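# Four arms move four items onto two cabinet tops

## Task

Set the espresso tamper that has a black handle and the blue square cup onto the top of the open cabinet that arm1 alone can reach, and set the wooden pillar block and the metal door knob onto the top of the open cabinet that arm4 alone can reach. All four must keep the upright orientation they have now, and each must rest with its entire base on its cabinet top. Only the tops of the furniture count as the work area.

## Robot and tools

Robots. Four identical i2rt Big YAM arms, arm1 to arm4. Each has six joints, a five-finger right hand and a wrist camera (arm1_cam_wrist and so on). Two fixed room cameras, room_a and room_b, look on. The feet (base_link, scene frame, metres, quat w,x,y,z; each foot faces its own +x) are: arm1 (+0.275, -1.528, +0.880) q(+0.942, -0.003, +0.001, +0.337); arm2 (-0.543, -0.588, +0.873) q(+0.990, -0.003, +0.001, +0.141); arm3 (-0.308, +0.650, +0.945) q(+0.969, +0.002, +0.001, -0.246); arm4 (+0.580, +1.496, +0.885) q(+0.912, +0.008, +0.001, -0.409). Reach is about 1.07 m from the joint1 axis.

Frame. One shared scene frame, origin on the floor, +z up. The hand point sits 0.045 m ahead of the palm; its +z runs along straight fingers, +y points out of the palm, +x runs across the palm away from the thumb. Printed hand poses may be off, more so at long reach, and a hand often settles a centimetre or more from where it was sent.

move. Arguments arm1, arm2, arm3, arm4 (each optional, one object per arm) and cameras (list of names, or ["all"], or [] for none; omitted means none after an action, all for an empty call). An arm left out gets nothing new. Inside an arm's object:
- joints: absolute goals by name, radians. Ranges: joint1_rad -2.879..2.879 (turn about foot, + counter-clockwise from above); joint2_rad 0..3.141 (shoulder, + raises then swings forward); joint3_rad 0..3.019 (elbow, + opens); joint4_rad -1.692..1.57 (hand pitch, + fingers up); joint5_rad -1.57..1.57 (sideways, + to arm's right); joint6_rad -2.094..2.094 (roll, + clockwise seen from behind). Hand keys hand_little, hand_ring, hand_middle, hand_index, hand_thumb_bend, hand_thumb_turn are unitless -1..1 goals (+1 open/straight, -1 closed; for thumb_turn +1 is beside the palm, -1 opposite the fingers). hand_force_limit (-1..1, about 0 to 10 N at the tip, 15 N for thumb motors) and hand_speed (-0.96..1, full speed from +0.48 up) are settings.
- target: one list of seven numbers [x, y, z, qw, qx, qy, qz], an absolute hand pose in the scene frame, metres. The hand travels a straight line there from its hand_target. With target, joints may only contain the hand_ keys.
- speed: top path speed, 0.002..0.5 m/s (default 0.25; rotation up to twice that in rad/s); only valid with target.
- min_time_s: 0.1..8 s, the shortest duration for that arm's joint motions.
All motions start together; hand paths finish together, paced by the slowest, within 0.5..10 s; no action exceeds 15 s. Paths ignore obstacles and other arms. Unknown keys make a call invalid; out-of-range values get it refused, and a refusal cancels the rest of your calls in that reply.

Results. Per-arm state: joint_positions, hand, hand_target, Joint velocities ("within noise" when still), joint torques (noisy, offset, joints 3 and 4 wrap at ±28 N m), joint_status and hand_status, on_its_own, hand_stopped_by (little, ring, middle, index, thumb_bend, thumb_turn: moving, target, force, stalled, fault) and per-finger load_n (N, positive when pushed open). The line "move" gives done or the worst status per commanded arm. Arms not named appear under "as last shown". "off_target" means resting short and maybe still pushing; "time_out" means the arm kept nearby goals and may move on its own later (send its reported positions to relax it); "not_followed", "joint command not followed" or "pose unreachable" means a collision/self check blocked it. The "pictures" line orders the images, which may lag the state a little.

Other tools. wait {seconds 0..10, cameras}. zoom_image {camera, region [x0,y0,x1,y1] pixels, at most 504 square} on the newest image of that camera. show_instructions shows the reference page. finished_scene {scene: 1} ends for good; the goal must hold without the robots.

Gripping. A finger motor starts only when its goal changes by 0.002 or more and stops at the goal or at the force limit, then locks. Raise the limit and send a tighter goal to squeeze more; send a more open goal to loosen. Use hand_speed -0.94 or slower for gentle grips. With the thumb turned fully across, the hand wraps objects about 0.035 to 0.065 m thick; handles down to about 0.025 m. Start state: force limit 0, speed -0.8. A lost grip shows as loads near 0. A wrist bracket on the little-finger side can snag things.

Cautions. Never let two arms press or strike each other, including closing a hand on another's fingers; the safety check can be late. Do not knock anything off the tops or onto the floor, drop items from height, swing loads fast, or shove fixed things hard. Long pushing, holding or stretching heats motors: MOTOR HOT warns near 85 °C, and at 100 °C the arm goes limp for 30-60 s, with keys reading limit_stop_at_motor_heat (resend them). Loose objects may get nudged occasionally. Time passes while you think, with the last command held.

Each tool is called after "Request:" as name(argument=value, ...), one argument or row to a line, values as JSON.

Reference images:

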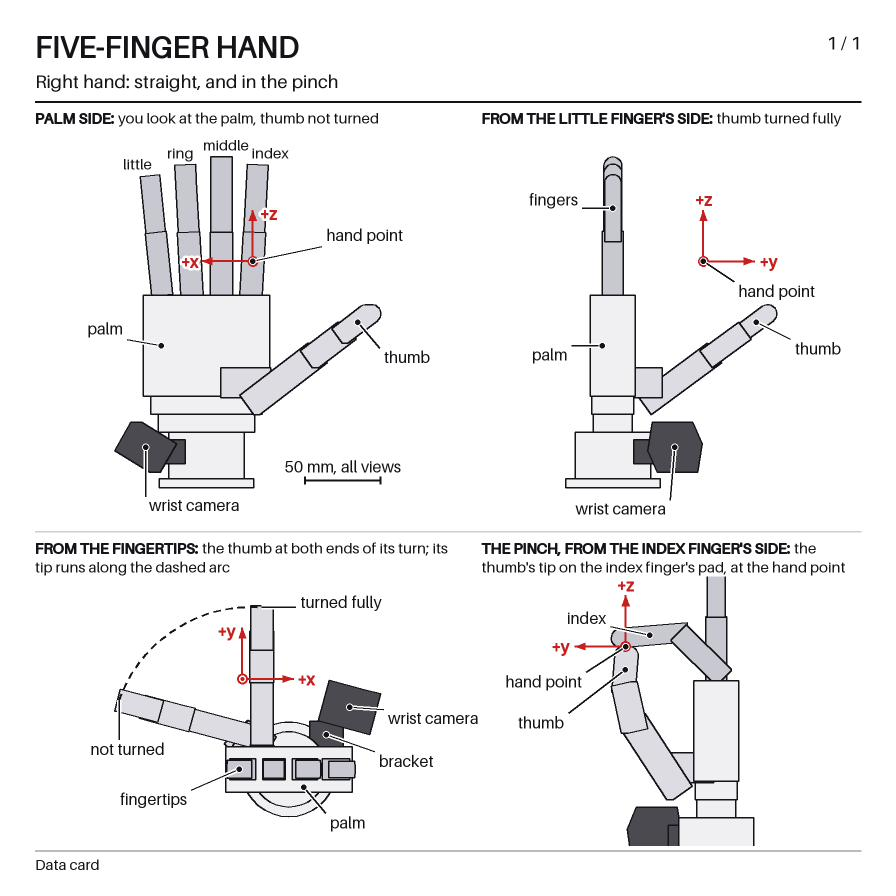

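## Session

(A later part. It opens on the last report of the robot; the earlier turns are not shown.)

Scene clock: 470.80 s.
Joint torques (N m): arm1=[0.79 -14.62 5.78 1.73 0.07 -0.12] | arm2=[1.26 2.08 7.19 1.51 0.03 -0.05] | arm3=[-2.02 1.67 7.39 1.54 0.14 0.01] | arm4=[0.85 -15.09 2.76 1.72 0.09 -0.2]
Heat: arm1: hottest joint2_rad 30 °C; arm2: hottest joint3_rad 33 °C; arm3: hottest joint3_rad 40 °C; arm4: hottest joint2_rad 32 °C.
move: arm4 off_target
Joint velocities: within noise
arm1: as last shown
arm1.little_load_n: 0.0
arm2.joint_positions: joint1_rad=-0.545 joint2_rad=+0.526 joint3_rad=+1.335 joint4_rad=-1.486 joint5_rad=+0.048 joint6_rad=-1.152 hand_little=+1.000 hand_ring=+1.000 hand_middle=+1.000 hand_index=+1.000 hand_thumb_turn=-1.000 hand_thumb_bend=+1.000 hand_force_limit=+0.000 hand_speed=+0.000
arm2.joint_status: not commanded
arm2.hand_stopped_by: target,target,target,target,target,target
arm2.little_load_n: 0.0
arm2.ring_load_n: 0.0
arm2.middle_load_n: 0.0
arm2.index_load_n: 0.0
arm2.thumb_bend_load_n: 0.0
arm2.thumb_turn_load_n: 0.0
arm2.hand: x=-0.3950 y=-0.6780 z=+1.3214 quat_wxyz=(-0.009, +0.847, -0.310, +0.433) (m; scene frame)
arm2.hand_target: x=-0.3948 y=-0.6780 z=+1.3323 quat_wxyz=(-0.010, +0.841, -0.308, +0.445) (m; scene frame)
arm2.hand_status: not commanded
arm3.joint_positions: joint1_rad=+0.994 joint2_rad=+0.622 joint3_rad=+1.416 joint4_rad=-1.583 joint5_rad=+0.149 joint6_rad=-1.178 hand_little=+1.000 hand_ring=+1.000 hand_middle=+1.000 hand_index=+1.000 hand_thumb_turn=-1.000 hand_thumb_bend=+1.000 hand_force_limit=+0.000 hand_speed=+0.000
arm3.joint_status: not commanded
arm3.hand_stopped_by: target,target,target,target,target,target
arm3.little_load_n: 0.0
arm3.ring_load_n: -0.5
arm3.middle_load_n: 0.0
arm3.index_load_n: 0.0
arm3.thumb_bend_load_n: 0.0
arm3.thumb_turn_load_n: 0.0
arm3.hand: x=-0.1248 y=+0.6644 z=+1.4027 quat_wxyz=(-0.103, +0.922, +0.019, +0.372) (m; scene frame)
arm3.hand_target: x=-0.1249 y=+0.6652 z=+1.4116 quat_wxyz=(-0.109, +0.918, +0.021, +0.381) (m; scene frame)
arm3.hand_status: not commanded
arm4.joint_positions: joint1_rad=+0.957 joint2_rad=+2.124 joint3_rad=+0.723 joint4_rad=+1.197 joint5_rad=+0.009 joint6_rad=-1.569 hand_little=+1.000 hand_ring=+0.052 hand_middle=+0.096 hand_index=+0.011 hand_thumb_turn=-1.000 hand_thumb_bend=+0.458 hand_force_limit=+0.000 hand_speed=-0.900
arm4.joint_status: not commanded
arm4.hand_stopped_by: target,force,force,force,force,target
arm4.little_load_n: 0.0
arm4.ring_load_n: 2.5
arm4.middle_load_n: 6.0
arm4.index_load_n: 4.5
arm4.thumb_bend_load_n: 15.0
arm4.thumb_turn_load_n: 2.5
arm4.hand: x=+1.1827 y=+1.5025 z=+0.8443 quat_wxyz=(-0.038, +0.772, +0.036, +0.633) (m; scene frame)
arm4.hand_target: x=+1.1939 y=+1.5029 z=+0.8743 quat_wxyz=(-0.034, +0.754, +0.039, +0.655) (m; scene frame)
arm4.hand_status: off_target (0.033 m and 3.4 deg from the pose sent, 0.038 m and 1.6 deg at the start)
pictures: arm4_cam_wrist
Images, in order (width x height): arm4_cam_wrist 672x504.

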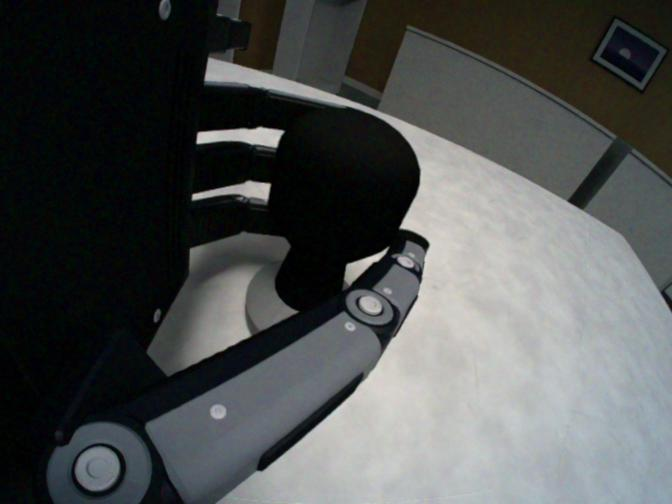

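Request:
move(
  arm4={"target": [1.08, 1.50, 1.06, -0.0343, 0.7536, 0.0395, 0.655], "speed": 0.15},
  arm1={"target": [0.022, -1.062, 0.86, -0.5447, 0.4141, 0.6377, 0.3537], "speed": 0.12},
  cameras=["arm4_cam_wrist"],
)

Request:
move(
  arm1={"joints": {"hand_speed": 0, "hand_index": 1, "hand_middle": 1, "hand_thumb_bend": 1}},
  cameras=["arm1_cam_wrist"],
)

Scene clock: 494.10 s.
Joint torques (N m): arm1=[2.73 -14.86 1.77 2.8 0.27 -0.02] | arm2=[1.26 2.08 7.19 1.51 0.03 -0.05] | arm3=[-1.55 1.38 7.43 1.51 0.13 -0.01] | arm4=[1.32 -7.41 7.06 1.68 0.11 -0.14]
Heat: arm1: hottest joint2_rad 31 °C; arm2: hottest joint3_rad 33 °C; arm3: hottest joint3_rad 40 °C; arm4: hottest joint2_rad 33 °C.
move: arm1 off_target; arm4 off_target
Joint velocities: within noise
arm1.joint_positions: joint1_rad=+1.565 joint2_rad=+2.072 joint3_rad=+0.551 joint4_rad=+1.318 joint5_rad=+0.284 joint6_rad=-1.541 hand_little=+1.000 hand_ring=+1.000 hand_middle=-0.236 hand_index=-0.246 hand_thumb_turn=-1.000 hand_thumb_bend=+0.063 hand_force_limit=-0.300 hand_speed=-0.900
arm1.joint_status: not commanded
arm1.hand_stopped_by: target,target,force,force,force,target
arm1.little_load_n: 0.0
arm1.ring_load_n: 0.0
arm1.middle_load_n: 5.0
arm1.index_load_n: 5.5
arm1.thumb_bend_load_n: 6.0
arm1.thumb_turn_load_n: 0.0
arm1.hand: x=+0.0381 y=-1.0574 z=+0.8447 quat_wxyz=(-0.522, +0.422, +0.649, +0.359) (m; scene frame)
arm1.hand_target: x=+0.0290 y=-1.0584 z=+0.8603 quat_wxyz=(-0.542, +0.418, +0.635, +0.357) (m; scene frame)
arm1.hand_status: off_target (0.023 m and 3.1 deg from the pose sent, 0.095 m and 0.9 deg at the start)
arm2, arm3: as last shown
arm3.ring_load_n: 0.0
arm4.joint_positions: joint1_rad=+0.994 joint2_rad=+1.280 joint3_rad=+0.451 joint4_rad=+0.639 joint5_rad=+0.051 joint6_rad=-1.569 hand_little=+1.000 hand_ring=+0.052 hand_middle=+0.096 hand_index=+0.011 hand_thumb_turn=-1.000 hand_thumb_bend=+0.458 hand_force_limit=+0.000 hand_speed=-0.900
arm4.joint_status: not commanded
arm4.hand_stopped_by: target,force,force,force,force,target
arm4.little_load_n: 0.0
arm4.ring_load_n: 2.5
arm4.middle_load_n: 6.0
arm4.index_load_n: 4.5
arm4.thumb_bend_load_n: 15.0
arm4.thumb_turn_load_n: 2.5
arm4.hand: x=+1.0753 y=+1.4977 z=+1.0385 quat_wxyz=(-0.035, +0.768, +0.037, +0.639) (m; scene frame)
arm4.hand_target: x=+1.0820 y=+1.5010 z=+1.0599 quat_wxyz=(-0.034, +0.753, +0.040, +0.656) (m; scene frame)
arm4.hand_status: off_target (0.022 m and 2.5 deg from the pose sent, 0.239 m and 3.4 deg at the start)
pictures: arm4_cam_wrist
Images, in order (width x height): arm4_cam_wrist 672x504.

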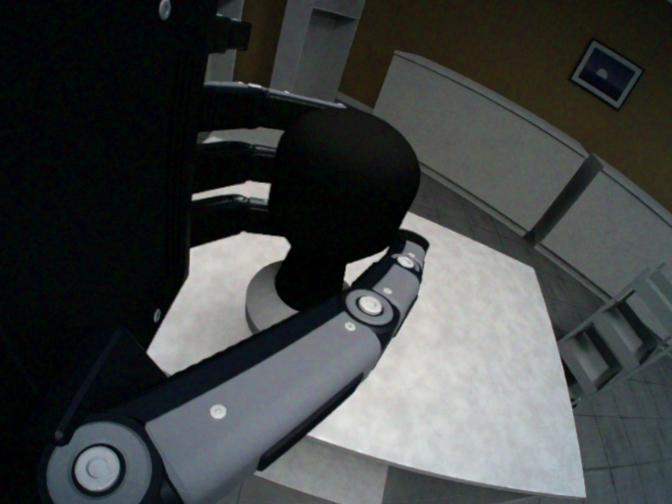

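Scene clock: 495.23 s.
Joint torques (N m): arm1=[2.08 -15.27 1.77 2.66 0.26 -0.05] | arm2=[1.26 2.08 7.19 1.5 0.03 -0.05] | arm3=[-1.55 1.2 7.45 1.57 0.15 0.01] | arm4=[1.32 -7.41 7.04 1.69 0.11 -0.14]
Heat: arm1: hottest joint2_rad 31 °C; arm2: hottest joint3_rad 33 °C; arm3: hottest joint3_rad 40 °C; arm4: hottest joint2_rad 33 °C.
move: arm1 done
Joint velocities: within noise
arm1.joint_positions: joint1_rad=+1.565 joint2_rad=+2.072 joint3_rad=+0.551 joint4_rad=+1.318 joint5_rad=+0.284 joint6_rad=-1.541 hand_little=+1.000 hand_ring=+1.000 hand_middle=+1.000 hand_index=+1.000 hand_thumb_turn=-1.000 hand_thumb_bend=+1.000 hand_force_limit=-0.300 hand_speed=+0.000
arm1.joint_status: all done
arm1.hand_stopped_by: target,target,target,target,target,target
arm1.little_load_n: 0.0
arm1.ring_load_n: 0.0
arm1.middle_load_n: 0.0
arm1.index_load_n: 0.0
arm1.thumb_bend_load_n: 0.0
arm1.thumb_turn_load_n: 0.5
arm1.hand: x=+0.0381 y=-1.0574 z=+0.8447 quat_wxyz=(-0.522, +0.422, +0.649, +0.359) (m; scene frame)
arm1.hand_target: x=+0.0289 y=-1.0584 z=+0.8603 quat_wxyz=(-0.542, +0.418, +0.636, +0.357) (m; scene frame)
arm1.hand_status: not commanded
arm2, arm3, arm4: as last shown
arm2.thumb_turn_load_n: 0.5
arm3.middle_load_n: -0.5
pictures: arm1_cam_wrist
Images, in order (width x height): arm1_cam_wrist 672x504.

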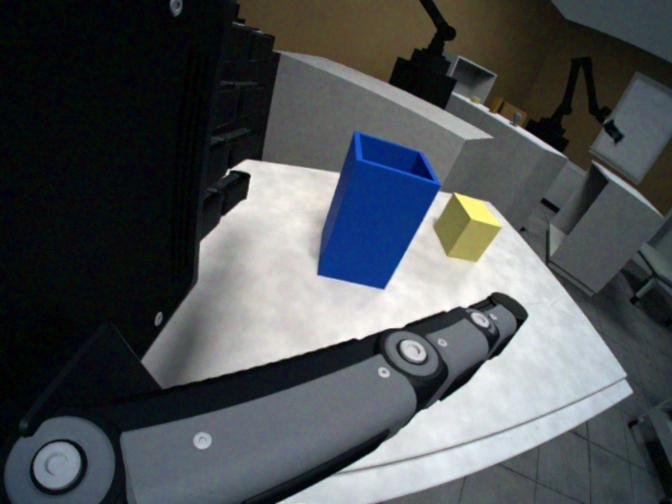

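Request:
move(
  arm4={"joints": {"joint1_rad": -1.0}, "min_time_s": 4},
  arm1={"target": [0.088, -1.072, 0.862, -0.5447, 0.4141, 0.6377, 0.3537], "speed": 0.12},
  cameras=["arm4_cam_wrist", "arm1_cam_wrist"],
)

Scene clock: 519.00 s.
Joint torques (N m): arm1=[0.44 -13.92 1.02 2.78 0.02 -0.25] | arm2=[1.2 2.08 7.19 1.5 0.03 -0.05] | arm3=[-1.67 1.2 7.38 1.48 0.14 -0.03] | arm4=[1.08 -7.59 6.94 1.68 -0.06 -0.14]
Heat: arm1: hottest joint2_rad 31 °C; arm2: hottest joint3_rad 33 °C; arm3: hottest joint3_rad 41 °C; arm4: hottest joint2_rad 32 °C.
move: arm1 off_target; arm4 done
Joint velocities: within noise
arm1.joint_positions: joint1_rad=+1.465 joint2_rad=+2.064 joint3_rad=+0.426 joint4_rad=+1.441 joint5_rad=+0.154 joint6_rad=-1.541 hand_little=+1.000 hand_ring=+1.000 hand_middle=+1.000 hand_index=+1.000 hand_thumb_turn=-1.000 hand_thumb_bend=+1.000 hand_force_limit=-0.300 hand_speed=+0.000
arm1.joint_status: not commanded
arm1.hand_stopped_by: target,target,target,target,target,target
arm1.little_load_n: 0.0
arm1.ring_load_n: 0.0
arm1.middle_load_n: 0.0
arm1.index_load_n: 0.0
arm1.thumb_bend_load_n: 0.0
arm1.thumb_turn_load_n: 0.0
arm1.hand: x=+0.0857 y=-1.0774 z=+0.8455 quat_wxyz=(-0.532, +0.420, +0.651, +0.343) (m; scene frame)
arm1.hand_target: x=+0.0870 y=-1.0724 z=+0.8622 quat_wxyz=(-0.545, +0.414, +0.637, +0.353) (m; scene frame)
arm1.hand_status: off_target (0.017 m and 2.5 deg from the pose sent, 0.055 m and 3.1 deg at the start)
arm2, arm3: as last shown
arm2.thumb_turn_load_n: 0.0
arm3.middle_load_n: 0.0
arm4.joint_positions: joint1_rad=-1.001 joint2_rad=+1.280 joint3_rad=+0.451 joint4_rad=+0.639 joint5_rad=+0.055 joint6_rad=-1.569 hand_little=+1.000 hand_ring=+0.052 hand_middle=+0.096 hand_index=+0.011 hand_thumb_turn=-1.000 hand_thumb_bend=+0.458 hand_force_limit=+0.000 hand_speed=-0.900
arm4.joint_status: all done
arm4.hand_stopped_by: target,force,force,force,force,target
arm4.little_load_n: 0.0
arm4.ring_load_n: 2.5
arm4.middle_load_n: 5.5
arm4.index_load_n: 3.5
arm4.thumb_bend_load_n: 14.0
arm4.thumb_turn_load_n: 3.0
arm4.hand: x=+0.3782 y=+1.0404 z=+1.0283 quat_wxyz=(+0.515, +0.454, -0.629, +0.365) (m; scene frame)
arm4.hand_target: x=+0.3787 y=+1.0321 z=+1.0496 quat_wxyz=(+0.529, +0.449, -0.615, +0.375) (m; scene frame)
arm4.hand_status: not commanded
pictures: arm1_cam_wrist, arm4_cam_wrist
Images, in order (width x height): arm1_cam_wrist 672x504, arm4_cam_wrist 672x504.

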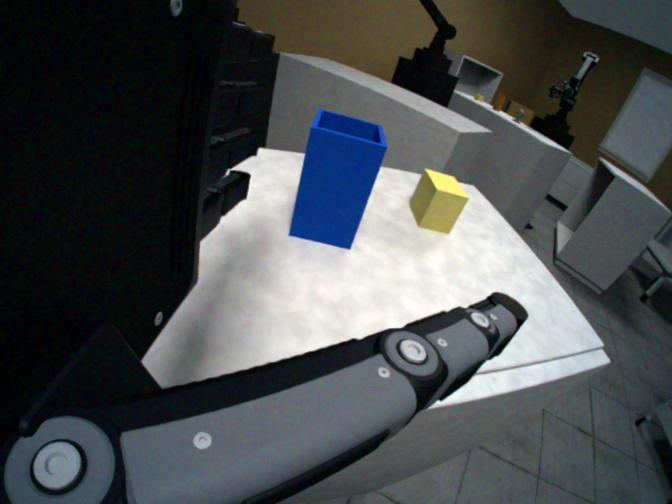

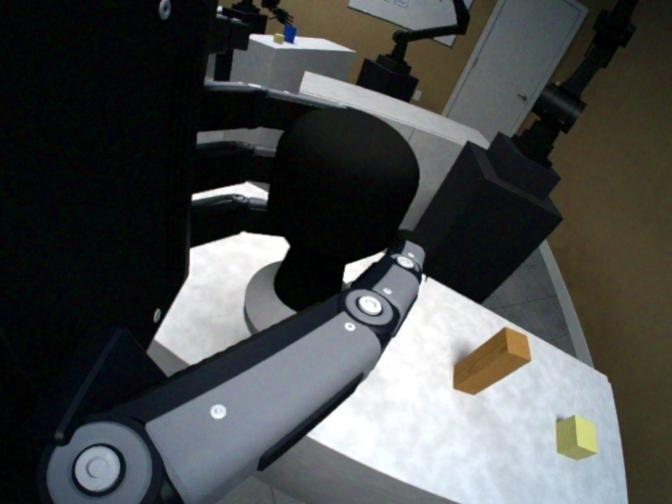

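Request:
move(
  arm4={"target": [0.3336, 0.8355, 0.93, 0.5414, 0.4317, -0.612, 0.3819], "speed": 0.15},
  arm1={"target": [0.073, -1.014, 0.855, -0.5447, 0.4141, 0.6377, 0.3537], "speed": 0.08},
  cameras=["arm4_cam_wrist", "arm1_cam_wrist", "arm3_cam_wrist"],
)

Scene clock: 557.73 s.
Joint torques (N m): arm1=[-0.15 -12.04 3.81 1.39 -0.04 -0.31] | arm2=[1.2 2.08 7.19 1.5 0.03 -0.05] | arm3=[-2.32 1.38 7.39 1.58 0.14 -0.04] | arm4=[1.14 -14.8 7.12 2.92 0.17 -0.06]
Heat: arm1: hottest joint2_rad 32 °C; arm2: hottest joint3_rad 33 °C; arm3: hottest joint3_rad 41 °C; arm4: hottest joint3_rad 33 °C.
move: arm1 off_target; arm4 off_target
Joint velocities: within noise
arm1.joint_positions: joint1_rad=+1.430 joint2_rad=+2.064 joint3_rad=+0.561 joint4_rad=+1.355 joint5_rad=+0.102 joint6_rad=-1.543 hand_little=+1.000 hand_ring=+1.000 hand_middle=+1.000 hand_index=+1.000 hand_thumb_turn=-1.000 hand_thumb_bend=+1.000 hand_force_limit=-0.300 hand_speed=+0.000
arm1.joint_status: not commanded
arm1.hand_stopped_by: target,target,target,target,target,target
arm1.little_load_n: 0.0
arm1.ring_load_n: 0.0
arm1.middle_load_n: 0.0
arm1.index_load_n: 0.0
arm1.thumb_bend_load_n: 0.0
arm1.thumb_turn_load_n: 0.5
arm1.hand: x=+0.0626 y=-1.0249 z=+0.8568 quat_wxyz=(-0.553, +0.410, +0.639, +0.344) (m; scene frame)
arm1.hand_target: x=+0.0674 y=-1.0163 z=+0.8543 quat_wxyz=(-0.547, +0.411, +0.640, +0.350) (m; scene frame)
arm1.hand_status: off_target (0.015 m and 1.5 deg from the pose sent, 0.065 m and 2.5 deg at the start)
arm2, arm3: as last shown
arm2.thumb_bend_load_n: -0.5
arm4.joint_positions: joint1_rad=-0.985 joint2_rad=+2.033 joint3_rad=+0.930 joint4_rad=+0.887 joint5_rad=+0.091 joint6_rad=-1.560 hand_little=+1.000 hand_ring=+0.052 hand_middle=+0.096 hand_index=+0.011 hand_thumb_turn=-1.000 hand_thumb_bend=+0.458 hand_force_limit=+0.000 hand_speed=-0.900
arm4.joint_status: not commanded
arm4.hand_stopped_by: target,force,force,force,force,target
arm4.little_load_n: 0.0
arm4.ring_load_n: 2.5
arm4.middle_load_n: 6.0
arm4.index_load_n: 3.5
arm4.thumb_bend_load_n: 14.0
arm4.thumb_turn_load_n: 3.5
arm4.hand: x=+0.3340 y=+0.8643 z=+0.8859 quat_wxyz=(+0.511, +0.452, -0.640, +0.354) (m; scene frame)
arm4.hand_target: x=+0.3310 y=+0.8403 z=+0.9287 quat_wxyz=(+0.542, +0.431, -0.613, +0.380) (m; scene frame)
arm4.hand_status: off_target (0.053 m and 6.2 deg from the pose sent, 0.232 m and 4.8 deg at the start)
pictures: arm1_cam_wrist, arm3_cam_wrist, arm4_cam_wrist
Images, in order (width x height): arm1_cam_wrist 672x504, arm3_cam_wrist 672x504, arm4_cam_wrist 672x504.

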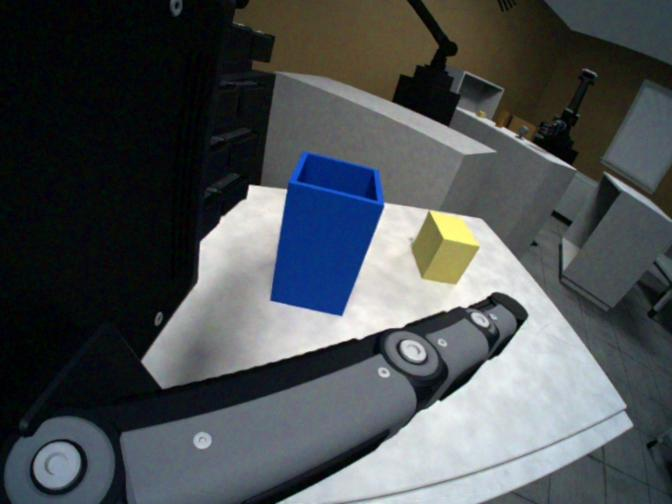

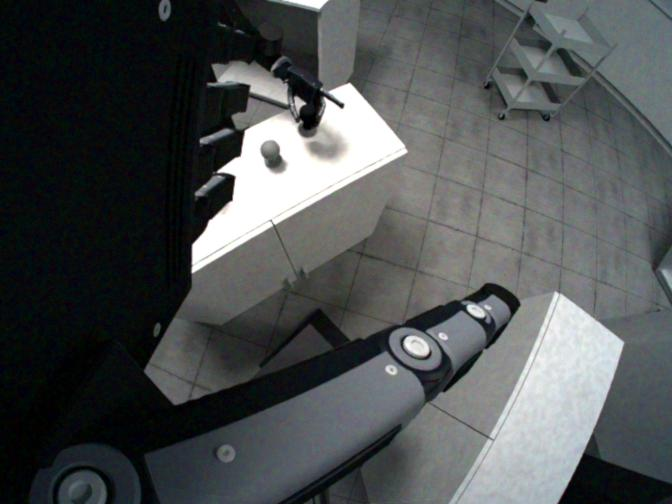

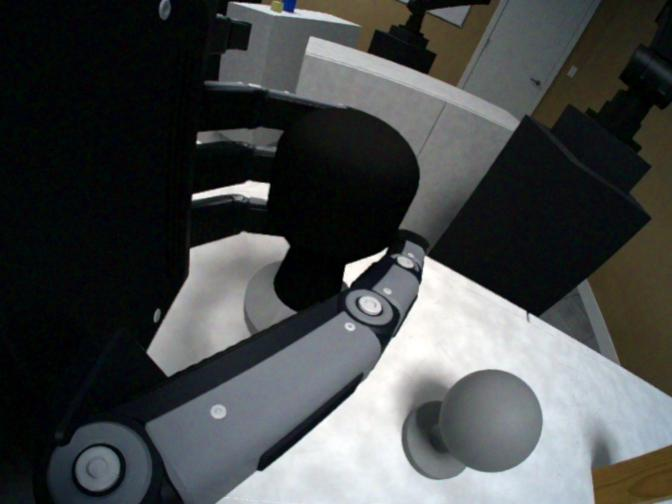

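Request:
zoom_image(
  camera="arm3_cam_wrist",
  region=[230, 30, 420, 220],
)

Scaled by 2.653 from the camera's 672x504 image, which has a finer 960x720 frame.

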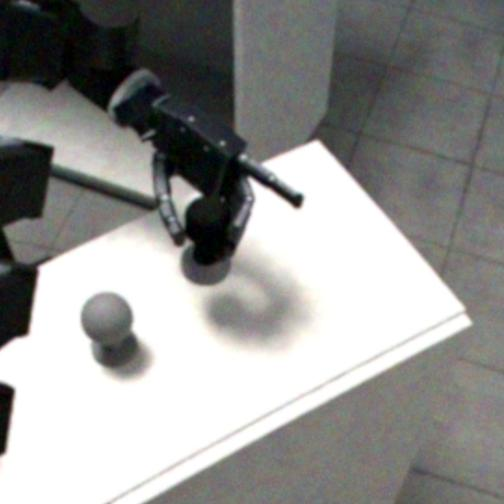

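Request:
move(
  arm4={"target": [0.330, 0.820, 0.897, 0.5625, 0.4181, -0.5927, 0.3968], "speed": 0.08},
  arm1={"target": [0.058, -0.958, 0.832, -0.5447, 0.4141, 0.6377, 0.3537], "speed": 0.06},
  cameras=["arm4_cam_wrist", "arm1_cam_wrist", "arm3_cam_wrist"],
)

Request:
zoom_image(
  camera="arm3_cam_wrist",
  region=[230, 60, 370, 200],
)

Scene clock: 580.50 s.
Joint torques (N m): arm1=[0.32 -13.63 4.82 1.36 -0.03 -0.31] | arm2=[1.26 2.14 7.19 1.5 0.03 -0.05] | arm3=[-1.79 1.49 7.49 1.58 0.14 -0.02] | arm4=[1.08 -15.21 6.56 3 0.14 -0.13]
Heat: arm1: hottest joint2_rad 32 °C; arm2: hottest joint3_rad 33 °C; arm3: hottest joint3_rad 41 °C; arm4: hottest joint2_rad 33 °C.
move: arm1 off_target; arm4 off_target
Joint velocities: within noise
arm1.joint_positions: joint1_rad=+1.386 joint2_rad=+2.158 joint3_rad=+0.729 joint4_rad=+1.283 joint5_rad=+0.068 joint6_rad=-1.548 hand_little=+1.000 hand_ring=+1.000 hand_middle=+1.000 hand_index=+1.000 hand_thumb_turn=-1.000 hand_thumb_bend=+1.000 hand_force_limit=-0.300 hand_speed=+0.000
arm1.joint_status: not commanded
arm1.hand_stopped_by: target,target,target,target,target,target
arm1.little_load_n: 0.0
arm1.ring_load_n: 0.0
arm1.middle_load_n: 0.0
arm1.index_load_n: 0.0
arm1.thumb_bend_load_n: 0.0
arm1.thumb_turn_load_n: 0.5
arm1.hand: x=+0.0516 y=-0.9678 z=+0.8365 quat_wxyz=(-0.552, +0.414, +0.636, +0.347) (m; scene frame)
arm1.hand_target: x=+0.0571 y=-0.9587 z=+0.8319 quat_wxyz=(-0.546, +0.414, +0.637, +0.353) (m; scene frame)
arm1.hand_status: off_target (0.013 m and 1.2 deg from the pose sent, 0.072 m and 1.5 deg at the start)
arm2, arm3: as last shown
arm2.thumb_bend_load_n: 0.0
arm4.joint_positions: joint1_rad=-0.978 joint2_rad=+2.173 joint3_rad=+0.991 joint4_rad=+1.041 joint5_rad=+0.092 joint6_rad=-1.558 hand_little=+1.000 hand_ring=+0.052 hand_middle=+0.096 hand_index=+0.011 hand_thumb_turn=-1.000 hand_thumb_bend=+0.458 hand_force_limit=+0.000 hand_speed=-0.900
arm4.joint_status: not commanded
arm4.hand_stopped_by: target,force,force,force,force,target
arm4.little_load_n: 0.0
arm4.ring_load_n: 2.5
arm4.middle_load_n: 6.0
arm4.index_load_n: 3.0
arm4.thumb_bend_load_n: 14.0
arm4.thumb_turn_load_n: 3.5
arm4.hand: x=+0.3330 y=+0.8446 z=+0.8571 quat_wxyz=(+0.532, +0.438, -0.621, +0.374) (m; scene frame)
arm4.hand_target: x=+0.3309 y=+0.8217 z=+0.8973 quat_wxyz=(+0.562, +0.418, -0.593, +0.397) (m; scene frame)
arm4.hand_status: off_target (0.047 m and 5.9 deg from the pose sent, 0.046 m and 10.2 deg at the start)
pictures: arm1_cam_wrist, arm3_cam_wrist, arm4_cam_wrist
Images, in order (width x height): arm1_cam_wrist 672x504, arm3_cam_wrist 672x504, arm4_cam_wrist 672x504.

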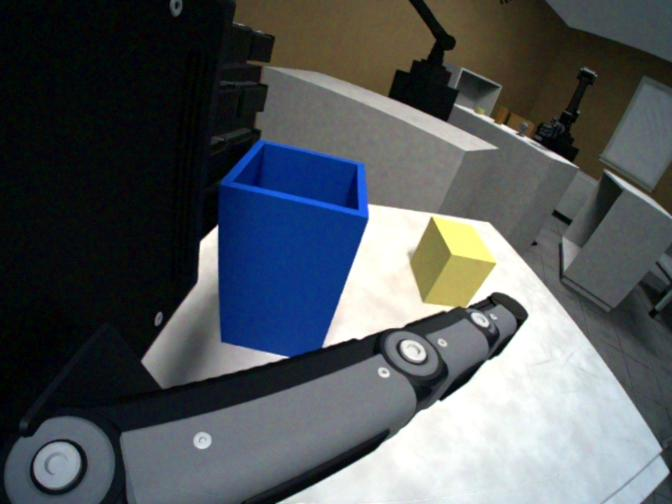

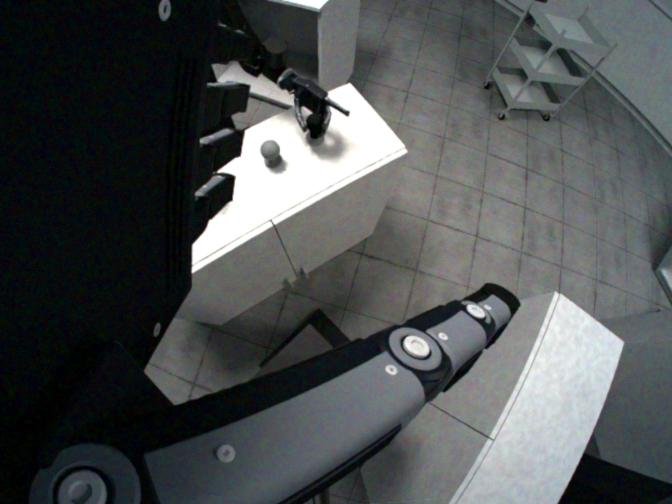

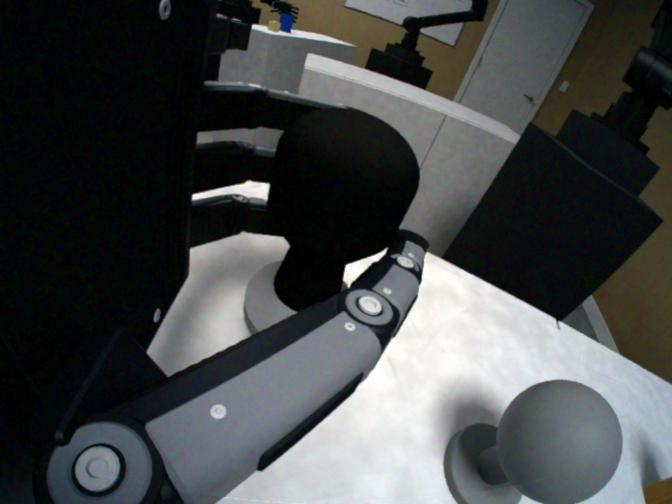

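Scaled by 3.600 from the camera's 672x504 image, which has a finer 960x720 frame.

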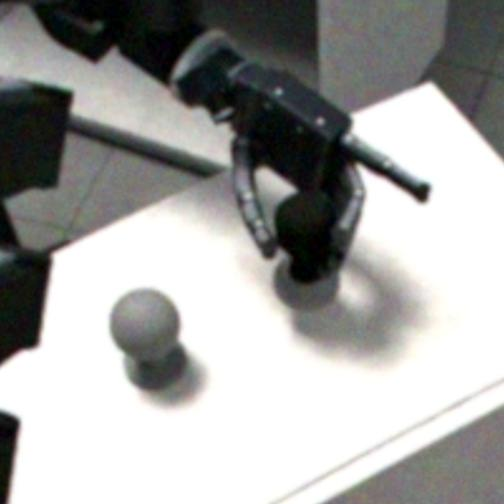

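Request:
move(
  arm4={"target": [0.330, 0.820, 0.882, 0.5625, 0.4181, -0.5927, 0.3968], "speed": 0.04},
  arm1={"target": [0.0535, -0.948, 0.830, -0.5447, 0.4141, 0.6377, 0.3537], "speed": 0.03, "joints": {"hand_speed": -0.6, "hand_thumb_bend": 0.3}},
  cameras=["arm4_cam_wrist", "arm1_cam_wrist", "arm3_cam_wrist"],
)

Request:
zoom_image(
  camera="arm3_cam_wrist",
  region=[230, 60, 370, 200],
)

Scene clock: 593.90 s.
Joint torques (N m): arm1=[-0.5 -13.98 5.12 1.47 -0.01 -0.3] | arm2=[1.26 2.14 7.17 1.5 0.03 -0.05] | arm3=[-2.08 1.85 7.45 1.55 0.12 -0.02] | arm4=[1.14 -15.38 6.31 3 0.14 -0.15]
Heat: arm1: hottest joint2_rad 32 °C; arm2: hottest joint3_rad 33 °C; arm3: hottest joint3_rad 41 °C; arm4: hottest joint2_rad 34 °C.
move: arm1 off_target; arm4 off_target
Joint velocities: within noise
arm1.joint_positions: joint1_rad=+1.384 joint2_rad=+2.167 joint3_rad=+0.758 joint4_rad=+1.259 joint5_rad=+0.067 joint6_rad=-1.549 hand_little=+1.000 hand_ring=+1.000 hand_middle=+1.000 hand_index=+1.000 hand_thumb_turn=-1.000 hand_thumb_bend=+0.300 hand_force_limit=-0.300 hand_speed=-0.600
arm1.joint_status: all done
arm1.hand_stopped_by: target,target,target,target,target,target
arm1.little_load_n: 0.0
arm1.ring_load_n: 0.0
arm1.middle_load_n: 0.0
arm1.index_load_n: 0.0
arm1.thumb_bend_load_n: 0.0
arm1.thumb_turn_load_n: 0.0
arm1.hand: x=+0.0475 y=-0.9589 z=+0.8344 quat_wxyz=(-0.551, +0.414, +0.637, +0.347) (m; scene frame)
arm1.hand_target: x=+0.0535 y=-0.9489 z=+0.8294 quat_wxyz=(-0.544, +0.415, +0.638, +0.353) (m; scene frame)
arm1.hand_status: off_target (0.013 m and 1.1 deg from the pose sent, 0.021 m and 1.2 deg at the start)
arm2, arm3: as last shown
arm4.joint_positions: joint1_rad=-0.978 joint2_rad=+2.211 joint3_rad=+1.000 joint4_rad=+1.071 joint5_rad=+0.094 joint6_rad=-1.558 hand_little=+1.000 hand_ring=+0.052 hand_middle=+0.096 hand_index=+0.011 hand_thumb_turn=-1.000 hand_thumb_bend=+0.458 hand_force_limit=+0.000 hand_speed=-0.900
arm4.joint_status: not commanded
arm4.hand_stopped_by: target,force,force,force,force,target
arm4.little_load_n: 0.0
arm4.ring_load_n: 2.5
arm4.middle_load_n: 6.0
arm4.index_load_n: 3.5
arm4.thumb_bend_load_n: 14.0
arm4.thumb_turn_load_n: 3.5
arm4.hand: x=+0.3329 y=+0.8450 z=+0.8428 quat_wxyz=(+0.532, +0.437, -0.621, +0.374) (m; scene frame)
arm4.hand_target: x=+0.3304 y=+0.8220 z=+0.8829 quat_wxyz=(+0.563, +0.418, -0.593, +0.397) (m; scene frame)
arm4.hand_status: off_target (0.047 m and 5.8 deg from the pose sent, 0.035 m and 5.9 deg at the start)
pictures: arm1_cam_wrist, arm3_cam_wrist, arm4_cam_wrist
Images, in order (width x height): arm1_cam_wrist 672x504, arm3_cam_wrist 672x504, arm4_cam_wrist 672x504.

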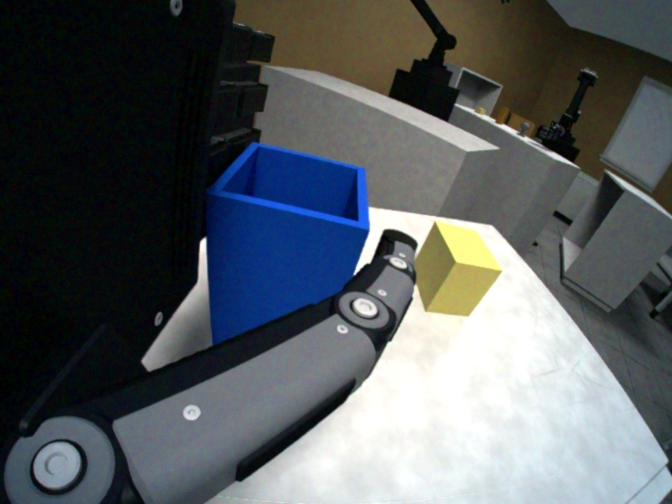

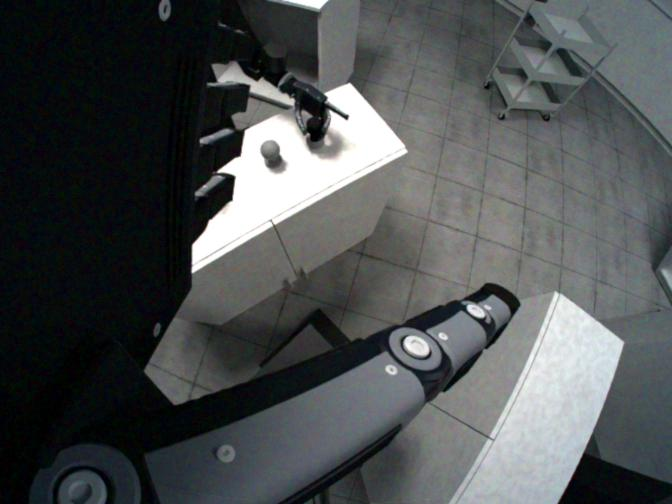

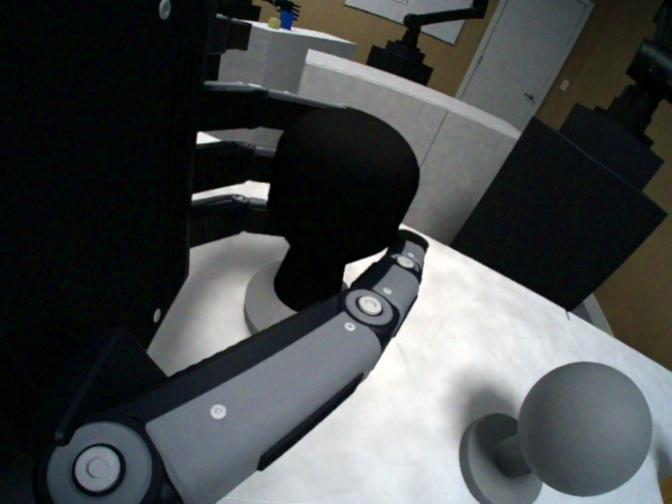

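Scaled by 3.600 from the camera's 672x504 image, which has a finer 960x720 frame.

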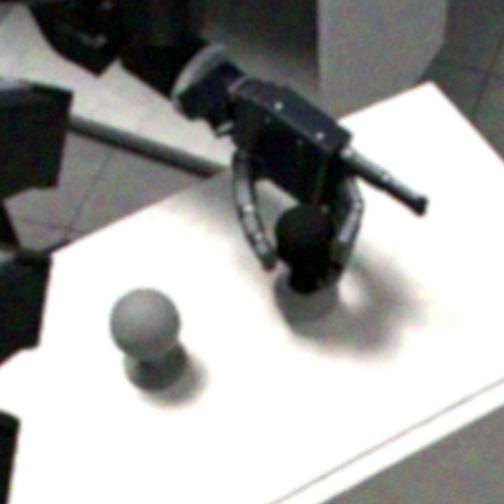

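Request:
move(
  arm4={"target": [0.330, 0.820, 0.872, 0.5625, 0.4181, -0.5927, 0.3968], "speed": 0.03},
  arm1={"joints": {"hand_speed": -0.9, "hand_force_limit": -0.3, "hand_index": -0.5, "hand_middle": -0.5, "hand_thumb_bend": -0.5}},
  cameras=["arm4_cam_wrist", "arm1_cam_wrist", "arm3_cam_wrist"],
)

Request:
zoom_image(
  camera="arm3_cam_wrist",
  region=[230, 60, 370, 200],
)

Scene clock: 606.40 s.
Joint torques (N m): arm1=[-0.15 -14.1 5.07 1.58 0.01 -0.33] | arm2=[1.26 2.14 7.19 1.5 0.03 -0.05] | arm3=[-1.79 1.32 7.38 1.42 0.16 -0.03] | arm4=[1.14 -15.38 6.11 3.02 0.1 -0.14]
Heat: arm1: hottest joint2_rad 32 °C; arm2: hottest joint3_rad 33 °C; arm3: hottest joint3_rad 41 °C; arm4: hottest joint2_rad 33 °C.
move: arm1 off_target; arm4 moving
Joint velocities: within noise
arm1.joint_positions: joint1_rad=+1.384 joint2_rad=+2.167 joint3_rad=+0.758 joint4_rad=+1.259 joint5_rad=+0.065 joint6_rad=-1.549 hand_little=+1.000 hand_ring=+1.000 hand_middle=+0.778 hand_index=+0.787 hand_thumb_turn=-1.000 hand_thumb_bend=+0.190 hand_force_limit=-0.300 hand_speed=-0.900
arm1.joint_status: hand_middle off_target (ended at +0.778, target -0.500); hand_index off_target (ended at +0.787, target -0.500); hand_thumb_bend off_target (ended at +0.190, target -0.500); the others done
arm1.hand_stopped_by: target,target,force,force,force,target
arm1.little_load_n: 0.0
arm1.ring_load_n: 0.0
arm1.middle_load_n: 3.5
arm1.index_load_n: 1.5
arm1.thumb_bend_load_n: 6.0
arm1.thumb_turn_load_n: 1.0
arm1.hand: x=+0.0472 y=-0.9589 z=+0.8344 quat_wxyz=(-0.551, +0.413, +0.637, +0.346) (m; scene frame)
arm1.hand_target: x=+0.0534 y=-0.9489 z=+0.8294 quat_wxyz=(-0.544, +0.414, +0.638, +0.353) (m; scene frame)
arm1.hand_status: not commanded
arm2, arm3: as last shown
arm2.thumb_turn_load_n: 0.5
arm4.joint_positions: joint1_rad=-0.978 joint2_rad=+2.236 joint3_rad=+1.008 joint4_rad=+1.088 joint5_rad=+0.094 joint6_rad=-1.558 hand_little=+1.000 hand_ring=+0.052 hand_middle=+0.096 hand_index=+0.011 hand_thumb_turn=-1.000 hand_thumb_bend=+0.458 hand_force_limit=+0.000 hand_speed=-0.900
arm4.joint_status: not commanded
arm4.hand_stopped_by: target,force,force,force,force,target
arm4.little_load_n: 0.0
arm4.ring_load_n: 2.5
arm4.middle_load_n: 6.0
arm4.index_load_n: 3.5
arm4.thumb_bend_load_n: 14.0
arm4.thumb_turn_load_n: 3.0
arm4.hand: x=+0.3328 y=+0.8448 z=+0.8336 quat_wxyz=(+0.532, +0.437, -0.621, +0.374) (m; scene frame)
arm4.hand_target: x=+0.3307 y=+0.8222 z=+0.8717 quat_wxyz=(+0.562, +0.419, -0.593, +0.397) (m; scene frame)
arm4.hand_status: moving (0.046 m and 5.8 deg from the pose sent, 0.039 m and 5.8 deg at the start)
pictures: arm1_cam_wrist, arm3_cam_wrist, arm4_cam_wrist
Images, in order (width x height): arm1_cam_wrist 672x504, arm3_cam_wrist 672x504, arm4_cam_wrist 672x504.

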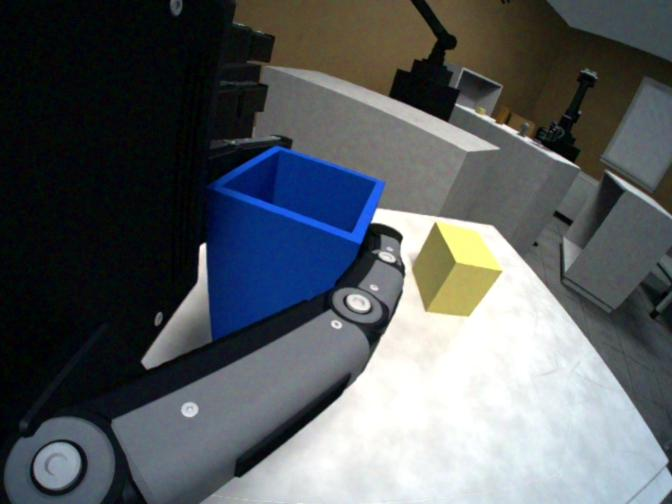

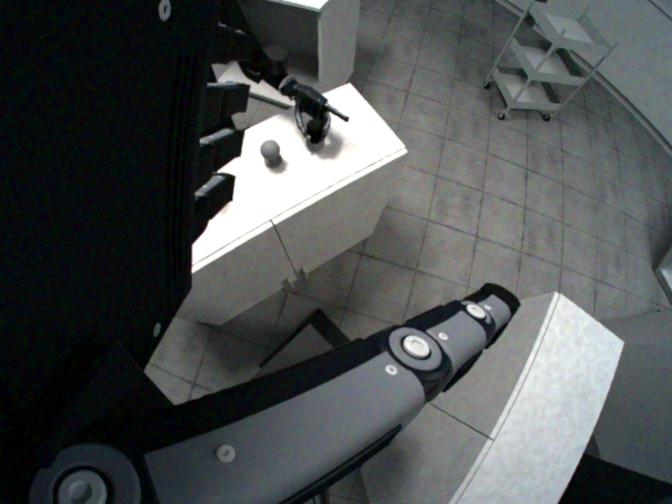

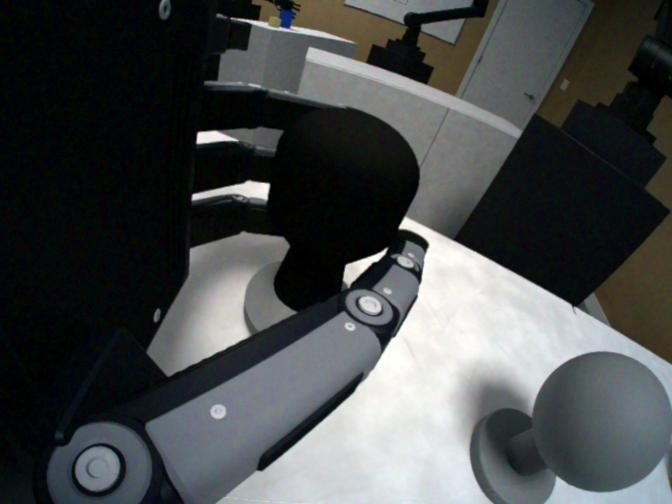

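Scaled by 3.600 from the camera's 672x504 image, which has a finer 960x720 frame.

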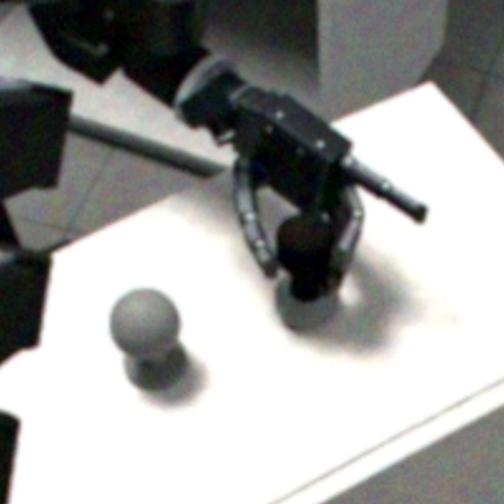

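Request:
move(
  arm4={"target": [0.330, 0.820, 0.862, 0.5625, 0.4181, -0.5927, 0.3968], "speed": 0.03},
  arm1={"joints": {"hand_speed": -0.9, "hand_force_limit": 0.2, "hand_index": -0.52, "hand_middle": -0.52, "hand_thumb_bend": -0.52}},
  cameras=["arm1_cam_wrist", "arm3_cam_wrist"],
)

Request:
zoom_image(
  camera="arm3_cam_wrist",
  region=[230, 60, 370, 200],
)

Scene clock: 615.63 s.
Joint torques (N m): arm1=[0.03 -13.98 5.14 1.42 0 -0.31] | arm2=[1.26 2.08 7.19 1.51 0.03 -0.05] | arm3=[-1.55 1.61 7.38 1.52 0.14 -0.01] | arm4=[1.14 -15.5 5.98 3.02 0.12 -0.14]
Heat: arm1: hottest joint2_rad 32 °C; arm2: hottest joint3_rad 33 °C; arm3: hottest joint3_rad 41 °C; arm4: hottest joint2_rad 33 °C.
move: arm1 off_target; arm4 off_target
Joint velocities: within noise
arm1.joint_positions: joint1_rad=+1.384 joint2_rad=+2.167 joint3_rad=+0.758 joint4_rad=+1.259 joint5_rad=+0.065 joint6_rad=-1.549 hand_little=+1.000 hand_ring=+1.000 hand_middle=+0.734 hand_index=+0.734 hand_thumb_turn=-1.000 hand_thumb_bend=+0.188 hand_force_limit=+0.200 hand_speed=-0.900
arm1.joint_status: hand_middle off_target (ended at +0.734, target -0.520); hand_index off_target (ended at +0.734, target -0.520); hand_thumb_bend off_target (ended at +0.188, target -0.520); the others done
arm1.hand_stopped_by: target,target,force,force,force,target
arm1.little_load_n: 0.5
arm1.ring_load_n: 0.0
arm1.middle_load_n: 3.5
arm1.index_load_n: 7.5
arm1.thumb_bend_load_n: 13.0
arm1.thumb_turn_load_n: 0.0
arm1.hand: x=+0.0472 y=-0.9589 z=+0.8344 quat_wxyz=(-0.551, +0.413, +0.637, +0.346) (m; scene frame)
arm1.hand_target: x=+0.0534 y=-0.9489 z=+0.8294 quat_wxyz=(-0.544, +0.414, +0.638, +0.353) (m; scene frame)
arm1.hand_status: not commanded
arm2.joint_positions: joint1_rad=-0.545 joint2_rad=+0.526 joint3_rad=+1.335 joint4_rad=-1.486 joint5_rad=+0.048 joint6_rad=-1.152 hand_little=+1.000 hand_ring=+1.000 hand_middle=+1.000 hand_index=+1.000 hand_thumb_turn=-1.000 hand_thumb_bend=+1.000 hand_force_limit=+0.000 hand_speed=+0.000
arm2.joint_status: not commanded
arm2.hand_stopped_by: target,target,target,target,target,target
arm2.little_load_n: 0.0
arm2.ring_load_n: 0.0
arm2.middle_load_n: 0.0
arm2.index_load_n: 0.0
arm2.thumb_bend_load_n: 0.0
arm2.thumb_turn_load_n: 0.0
arm2.hand: x=-0.3950 y=-0.6780 z=+1.3214 quat_wxyz=(-0.009, +0.847, -0.310, +0.433) (m; scene frame)
arm2.hand_target: x=-0.3948 y=-0.6780 z=+1.3323 quat_wxyz=(-0.010, +0.841, -0.308, +0.445) (m; scene frame)
arm2.hand_status: not commanded
arm3.joint_positions: joint1_rad=+0.994 joint2_rad=+0.622 joint3_rad=+1.416 joint4_rad=-1.583 joint5_rad=+0.149 joint6_rad=-1.178 hand_little=+1.000 hand_ring=+1.000 hand_middle=+1.000 hand_index=+1.000 hand_thumb_turn=-1.000 hand_thumb_bend=+1.000 hand_force_limit=+0.000 hand_speed=+0.000
arm3.joint_status: not commanded
arm3.hand_stopped_by: target,target,target,target,target,target
arm3.little_load_n: 0.0
arm3.ring_load_n: 0.0
arm3.middle_load_n: 0.0
arm3.index_load_n: 0.0
arm3.thumb_bend_load_n: 0.0
arm3.thumb_turn_load_n: 0.0
arm3.hand: x=-0.1248 y=+0.6644 z=+1.4027 quat_wxyz=(-0.103, +0.922, +0.019, +0.372) (m; scene frame)
arm3.hand_target: x=-0.1249 y=+0.6652 z=+1.4116 quat_wxyz=(-0.109, +0.918, +0.021, +0.381) (m; scene frame)
arm3.hand_status: not commanded
arm4.joint_positions: joint1_rad=-0.978 joint2_rad=+2.262 joint3_rad=+1.019 joint4_rad=+1.107 joint5_rad=+0.094 joint6_rad=-1.558 hand_little=+1.000 hand_ring=+0.052 hand_middle=+0.096 hand_index=+0.011 hand_thumb_turn=-1.000 hand_thumb_bend=+0.458 hand_force_limit=+0.000 hand_speed=-0.900
arm4.joint_status: not commanded
arm4.hand_stopped_by: target,force,force,force,force,target
arm4.little_load_n: 0.0
arm4.ring_load_n: 2.5
arm4.middle_load_n: 6.0
arm4.index_load_n: 3.5
arm4.thumb_bend_load_n: 14.0
arm4.thumb_turn_load_n: 3.5
arm4.hand: x=+0.3326 y=+0.8437 z=+0.8249 quat_wxyz=(+0.533, +0.436, -0.620, +0.375) (m; scene frame)
arm4.hand_target: x=+0.3303 y=+0.8213 z=+0.8625 quat_wxyz=(+0.563, +0.418, -0.593, +0.397) (m; scene frame)
arm4.hand_status: off_target (0.044 m and 5.6 deg from the pose sent, 0.038 m and 5.8 deg at the start)
pictures: arm1_cam_wrist, arm3_cam_wrist
Images, in order (width x height): arm1_cam_wrist 672x504, arm3_cam_wrist 672x504.

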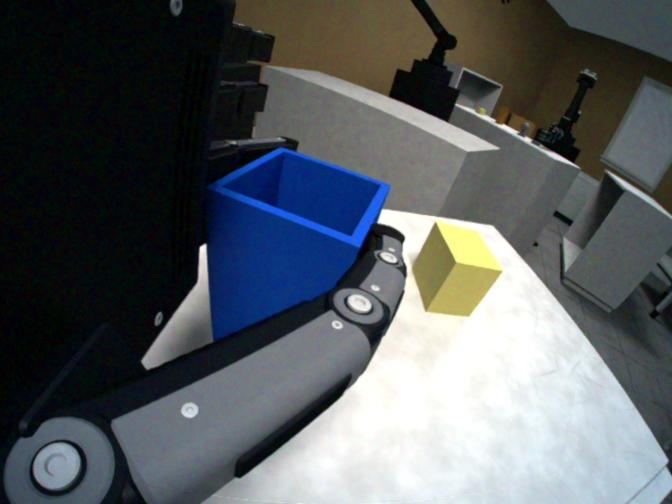

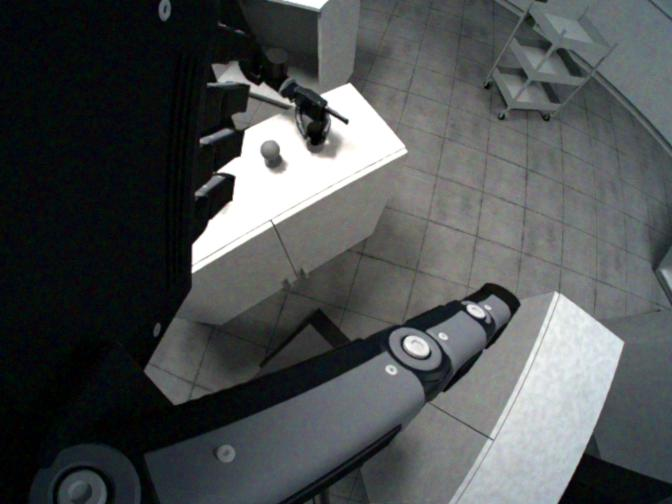

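Scaled by 3.600 from the camera's 672x504 image, which has a finer 960x720 frame.

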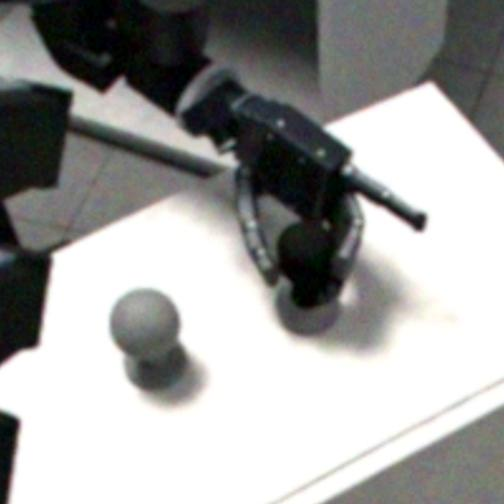

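Request:
move(
  arm4={"target": [0.330, 0.820, 0.852, 0.5625, 0.4181, -0.5927, 0.3968], "speed": 0.03},
  arm1={"target": [0.0575, -0.952, 0.87, -0.5447, 0.4141, 0.6377, 0.3537], "speed": 0.05},
  cameras=["arm1_cam_wrist", "arm3_cam_wrist"],
)

Request:
zoom_image(
  camera="arm3_cam_wrist",
  region=[230, 60, 370, 200],
)

Scene clock: 621.87 s.
Joint torques (N m): arm1=[-0.21 -17.49 3.48 1.63 0.01 -0.29] | arm2=[1.2 2.08 7.19 1.51 0.03 -0.05] | arm3=[-2.02 1.61 7.39 1.61 0.16 -0.05] | arm4=[1.08 -14.86 5.65 2.82 0.1 -0.14]
Heat: arm1: hottest joint2_rad 32 °C; arm2: hottest joint3_rad 33 °C; arm3: hottest joint3_rad 41 °C; arm4: hottest joint2_rad 34 °C.
move: arm1 off_target; arm4 off_target
Joint velocities: within noise
arm1.joint_positions: joint1_rad=+1.379 joint2_rad=+2.086 joint3_rad=+0.743 joint4_rad=+1.172 joint5_rad=+0.063 joint6_rad=-1.549 hand_little=+1.000 hand_ring=+1.000 hand_middle=+0.734 hand_index=+0.734 hand_thumb_turn=-1.000 hand_thumb_bend=+0.188 hand_force_limit=+0.200 hand_speed=-0.900
arm1.joint_status: not commanded
arm1.hand_stopped_by: target,target,force,force,force,target
arm1.little_load_n: 0.0
arm1.ring_load_n: 0.0
arm1.middle_load_n: 3.5
arm1.index_load_n: 7.5
arm1.thumb_bend_load_n: 13.0
arm1.thumb_turn_load_n: 0.0
arm1.hand: x=+0.0495 y=-0.9579 z=+0.8547 quat_wxyz=(-0.543, +0.418, +0.643, +0.343) (m; scene frame)
arm1.hand_target: x=+0.0579 y=-0.9520 z=+0.8689 quat_wxyz=(-0.544, +0.415, +0.637, +0.354) (m; scene frame)
arm1.hand_status: off_target (0.018 m and 1.4 deg from the pose sent, 0.038 m and 1.1 deg at the start)
arm2, arm3: as last shown
arm2.thumb_turn_load_n: 0.5
arm3.thumb_turn_load_n: 0.5
arm4.joint_positions: joint1_rad=-0.978 joint2_rad=+2.278 joint3_rad=+1.031 joint4_rad=+1.126 joint5_rad=+0.095 joint6_rad=-1.558 hand_little=+1.000 hand_ring=+0.052 hand_middle=+0.096 hand_index=+0.011 hand_thumb_turn=-1.000 hand_thumb_bend=+0.458 hand_force_limit=+0.000 hand_speed=-0.900
arm4.joint_status: not commanded
arm4.hand_stopped_by: target,force,force,force,force,target
arm4.little_load_n: 0.0
arm4.ring_load_n: 3.0
arm4.middle_load_n: 5.5
arm4.index_load_n: 2.5
arm4.thumb_bend_load_n: 14.0
arm4.thumb_turn_load_n: 3.0
arm4.hand: x=+0.3315 y=+0.8405 z=+0.8232 quat_wxyz=(+0.538, +0.433, -0.617, +0.378) (m; scene frame)
arm4.hand_target: x=+0.3301 y=+0.8214 z=+0.8519 quat_wxyz=(+0.562, +0.418, -0.593, +0.396) (m; scene frame)
arm4.hand_status: off_target (0.035 m and 4.8 deg from the pose sent, 0.036 m and 5.6 deg at the start)
pictures: arm1_cam_wrist, arm3_cam_wrist
Images, in order (width x height): arm1_cam_wrist 672x504, arm3_cam_wrist 672x504.

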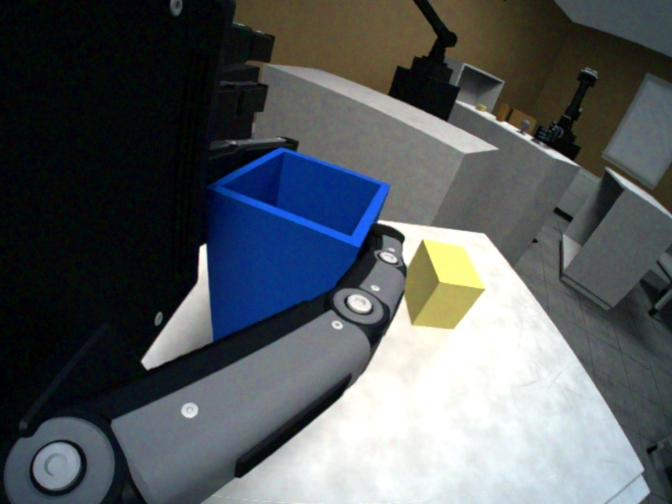

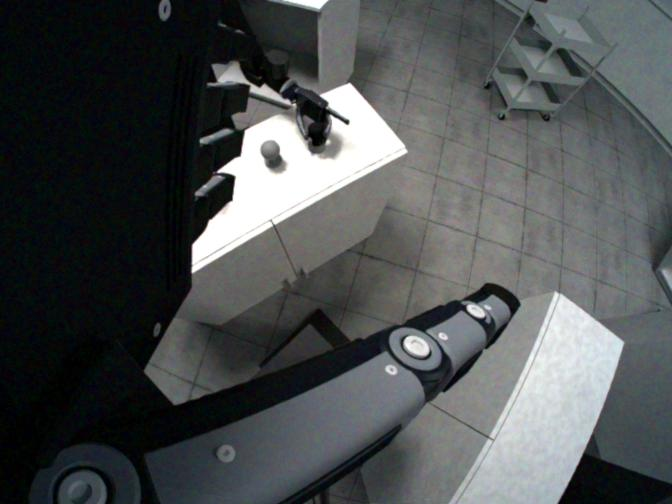

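Scaled by 3.600 from the camera's 672x504 image, which has a finer 960x720 frame.

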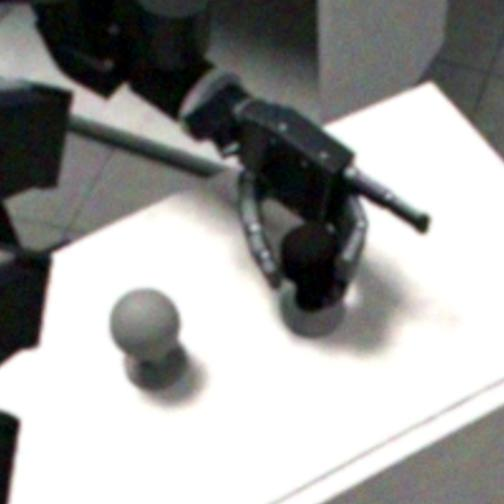

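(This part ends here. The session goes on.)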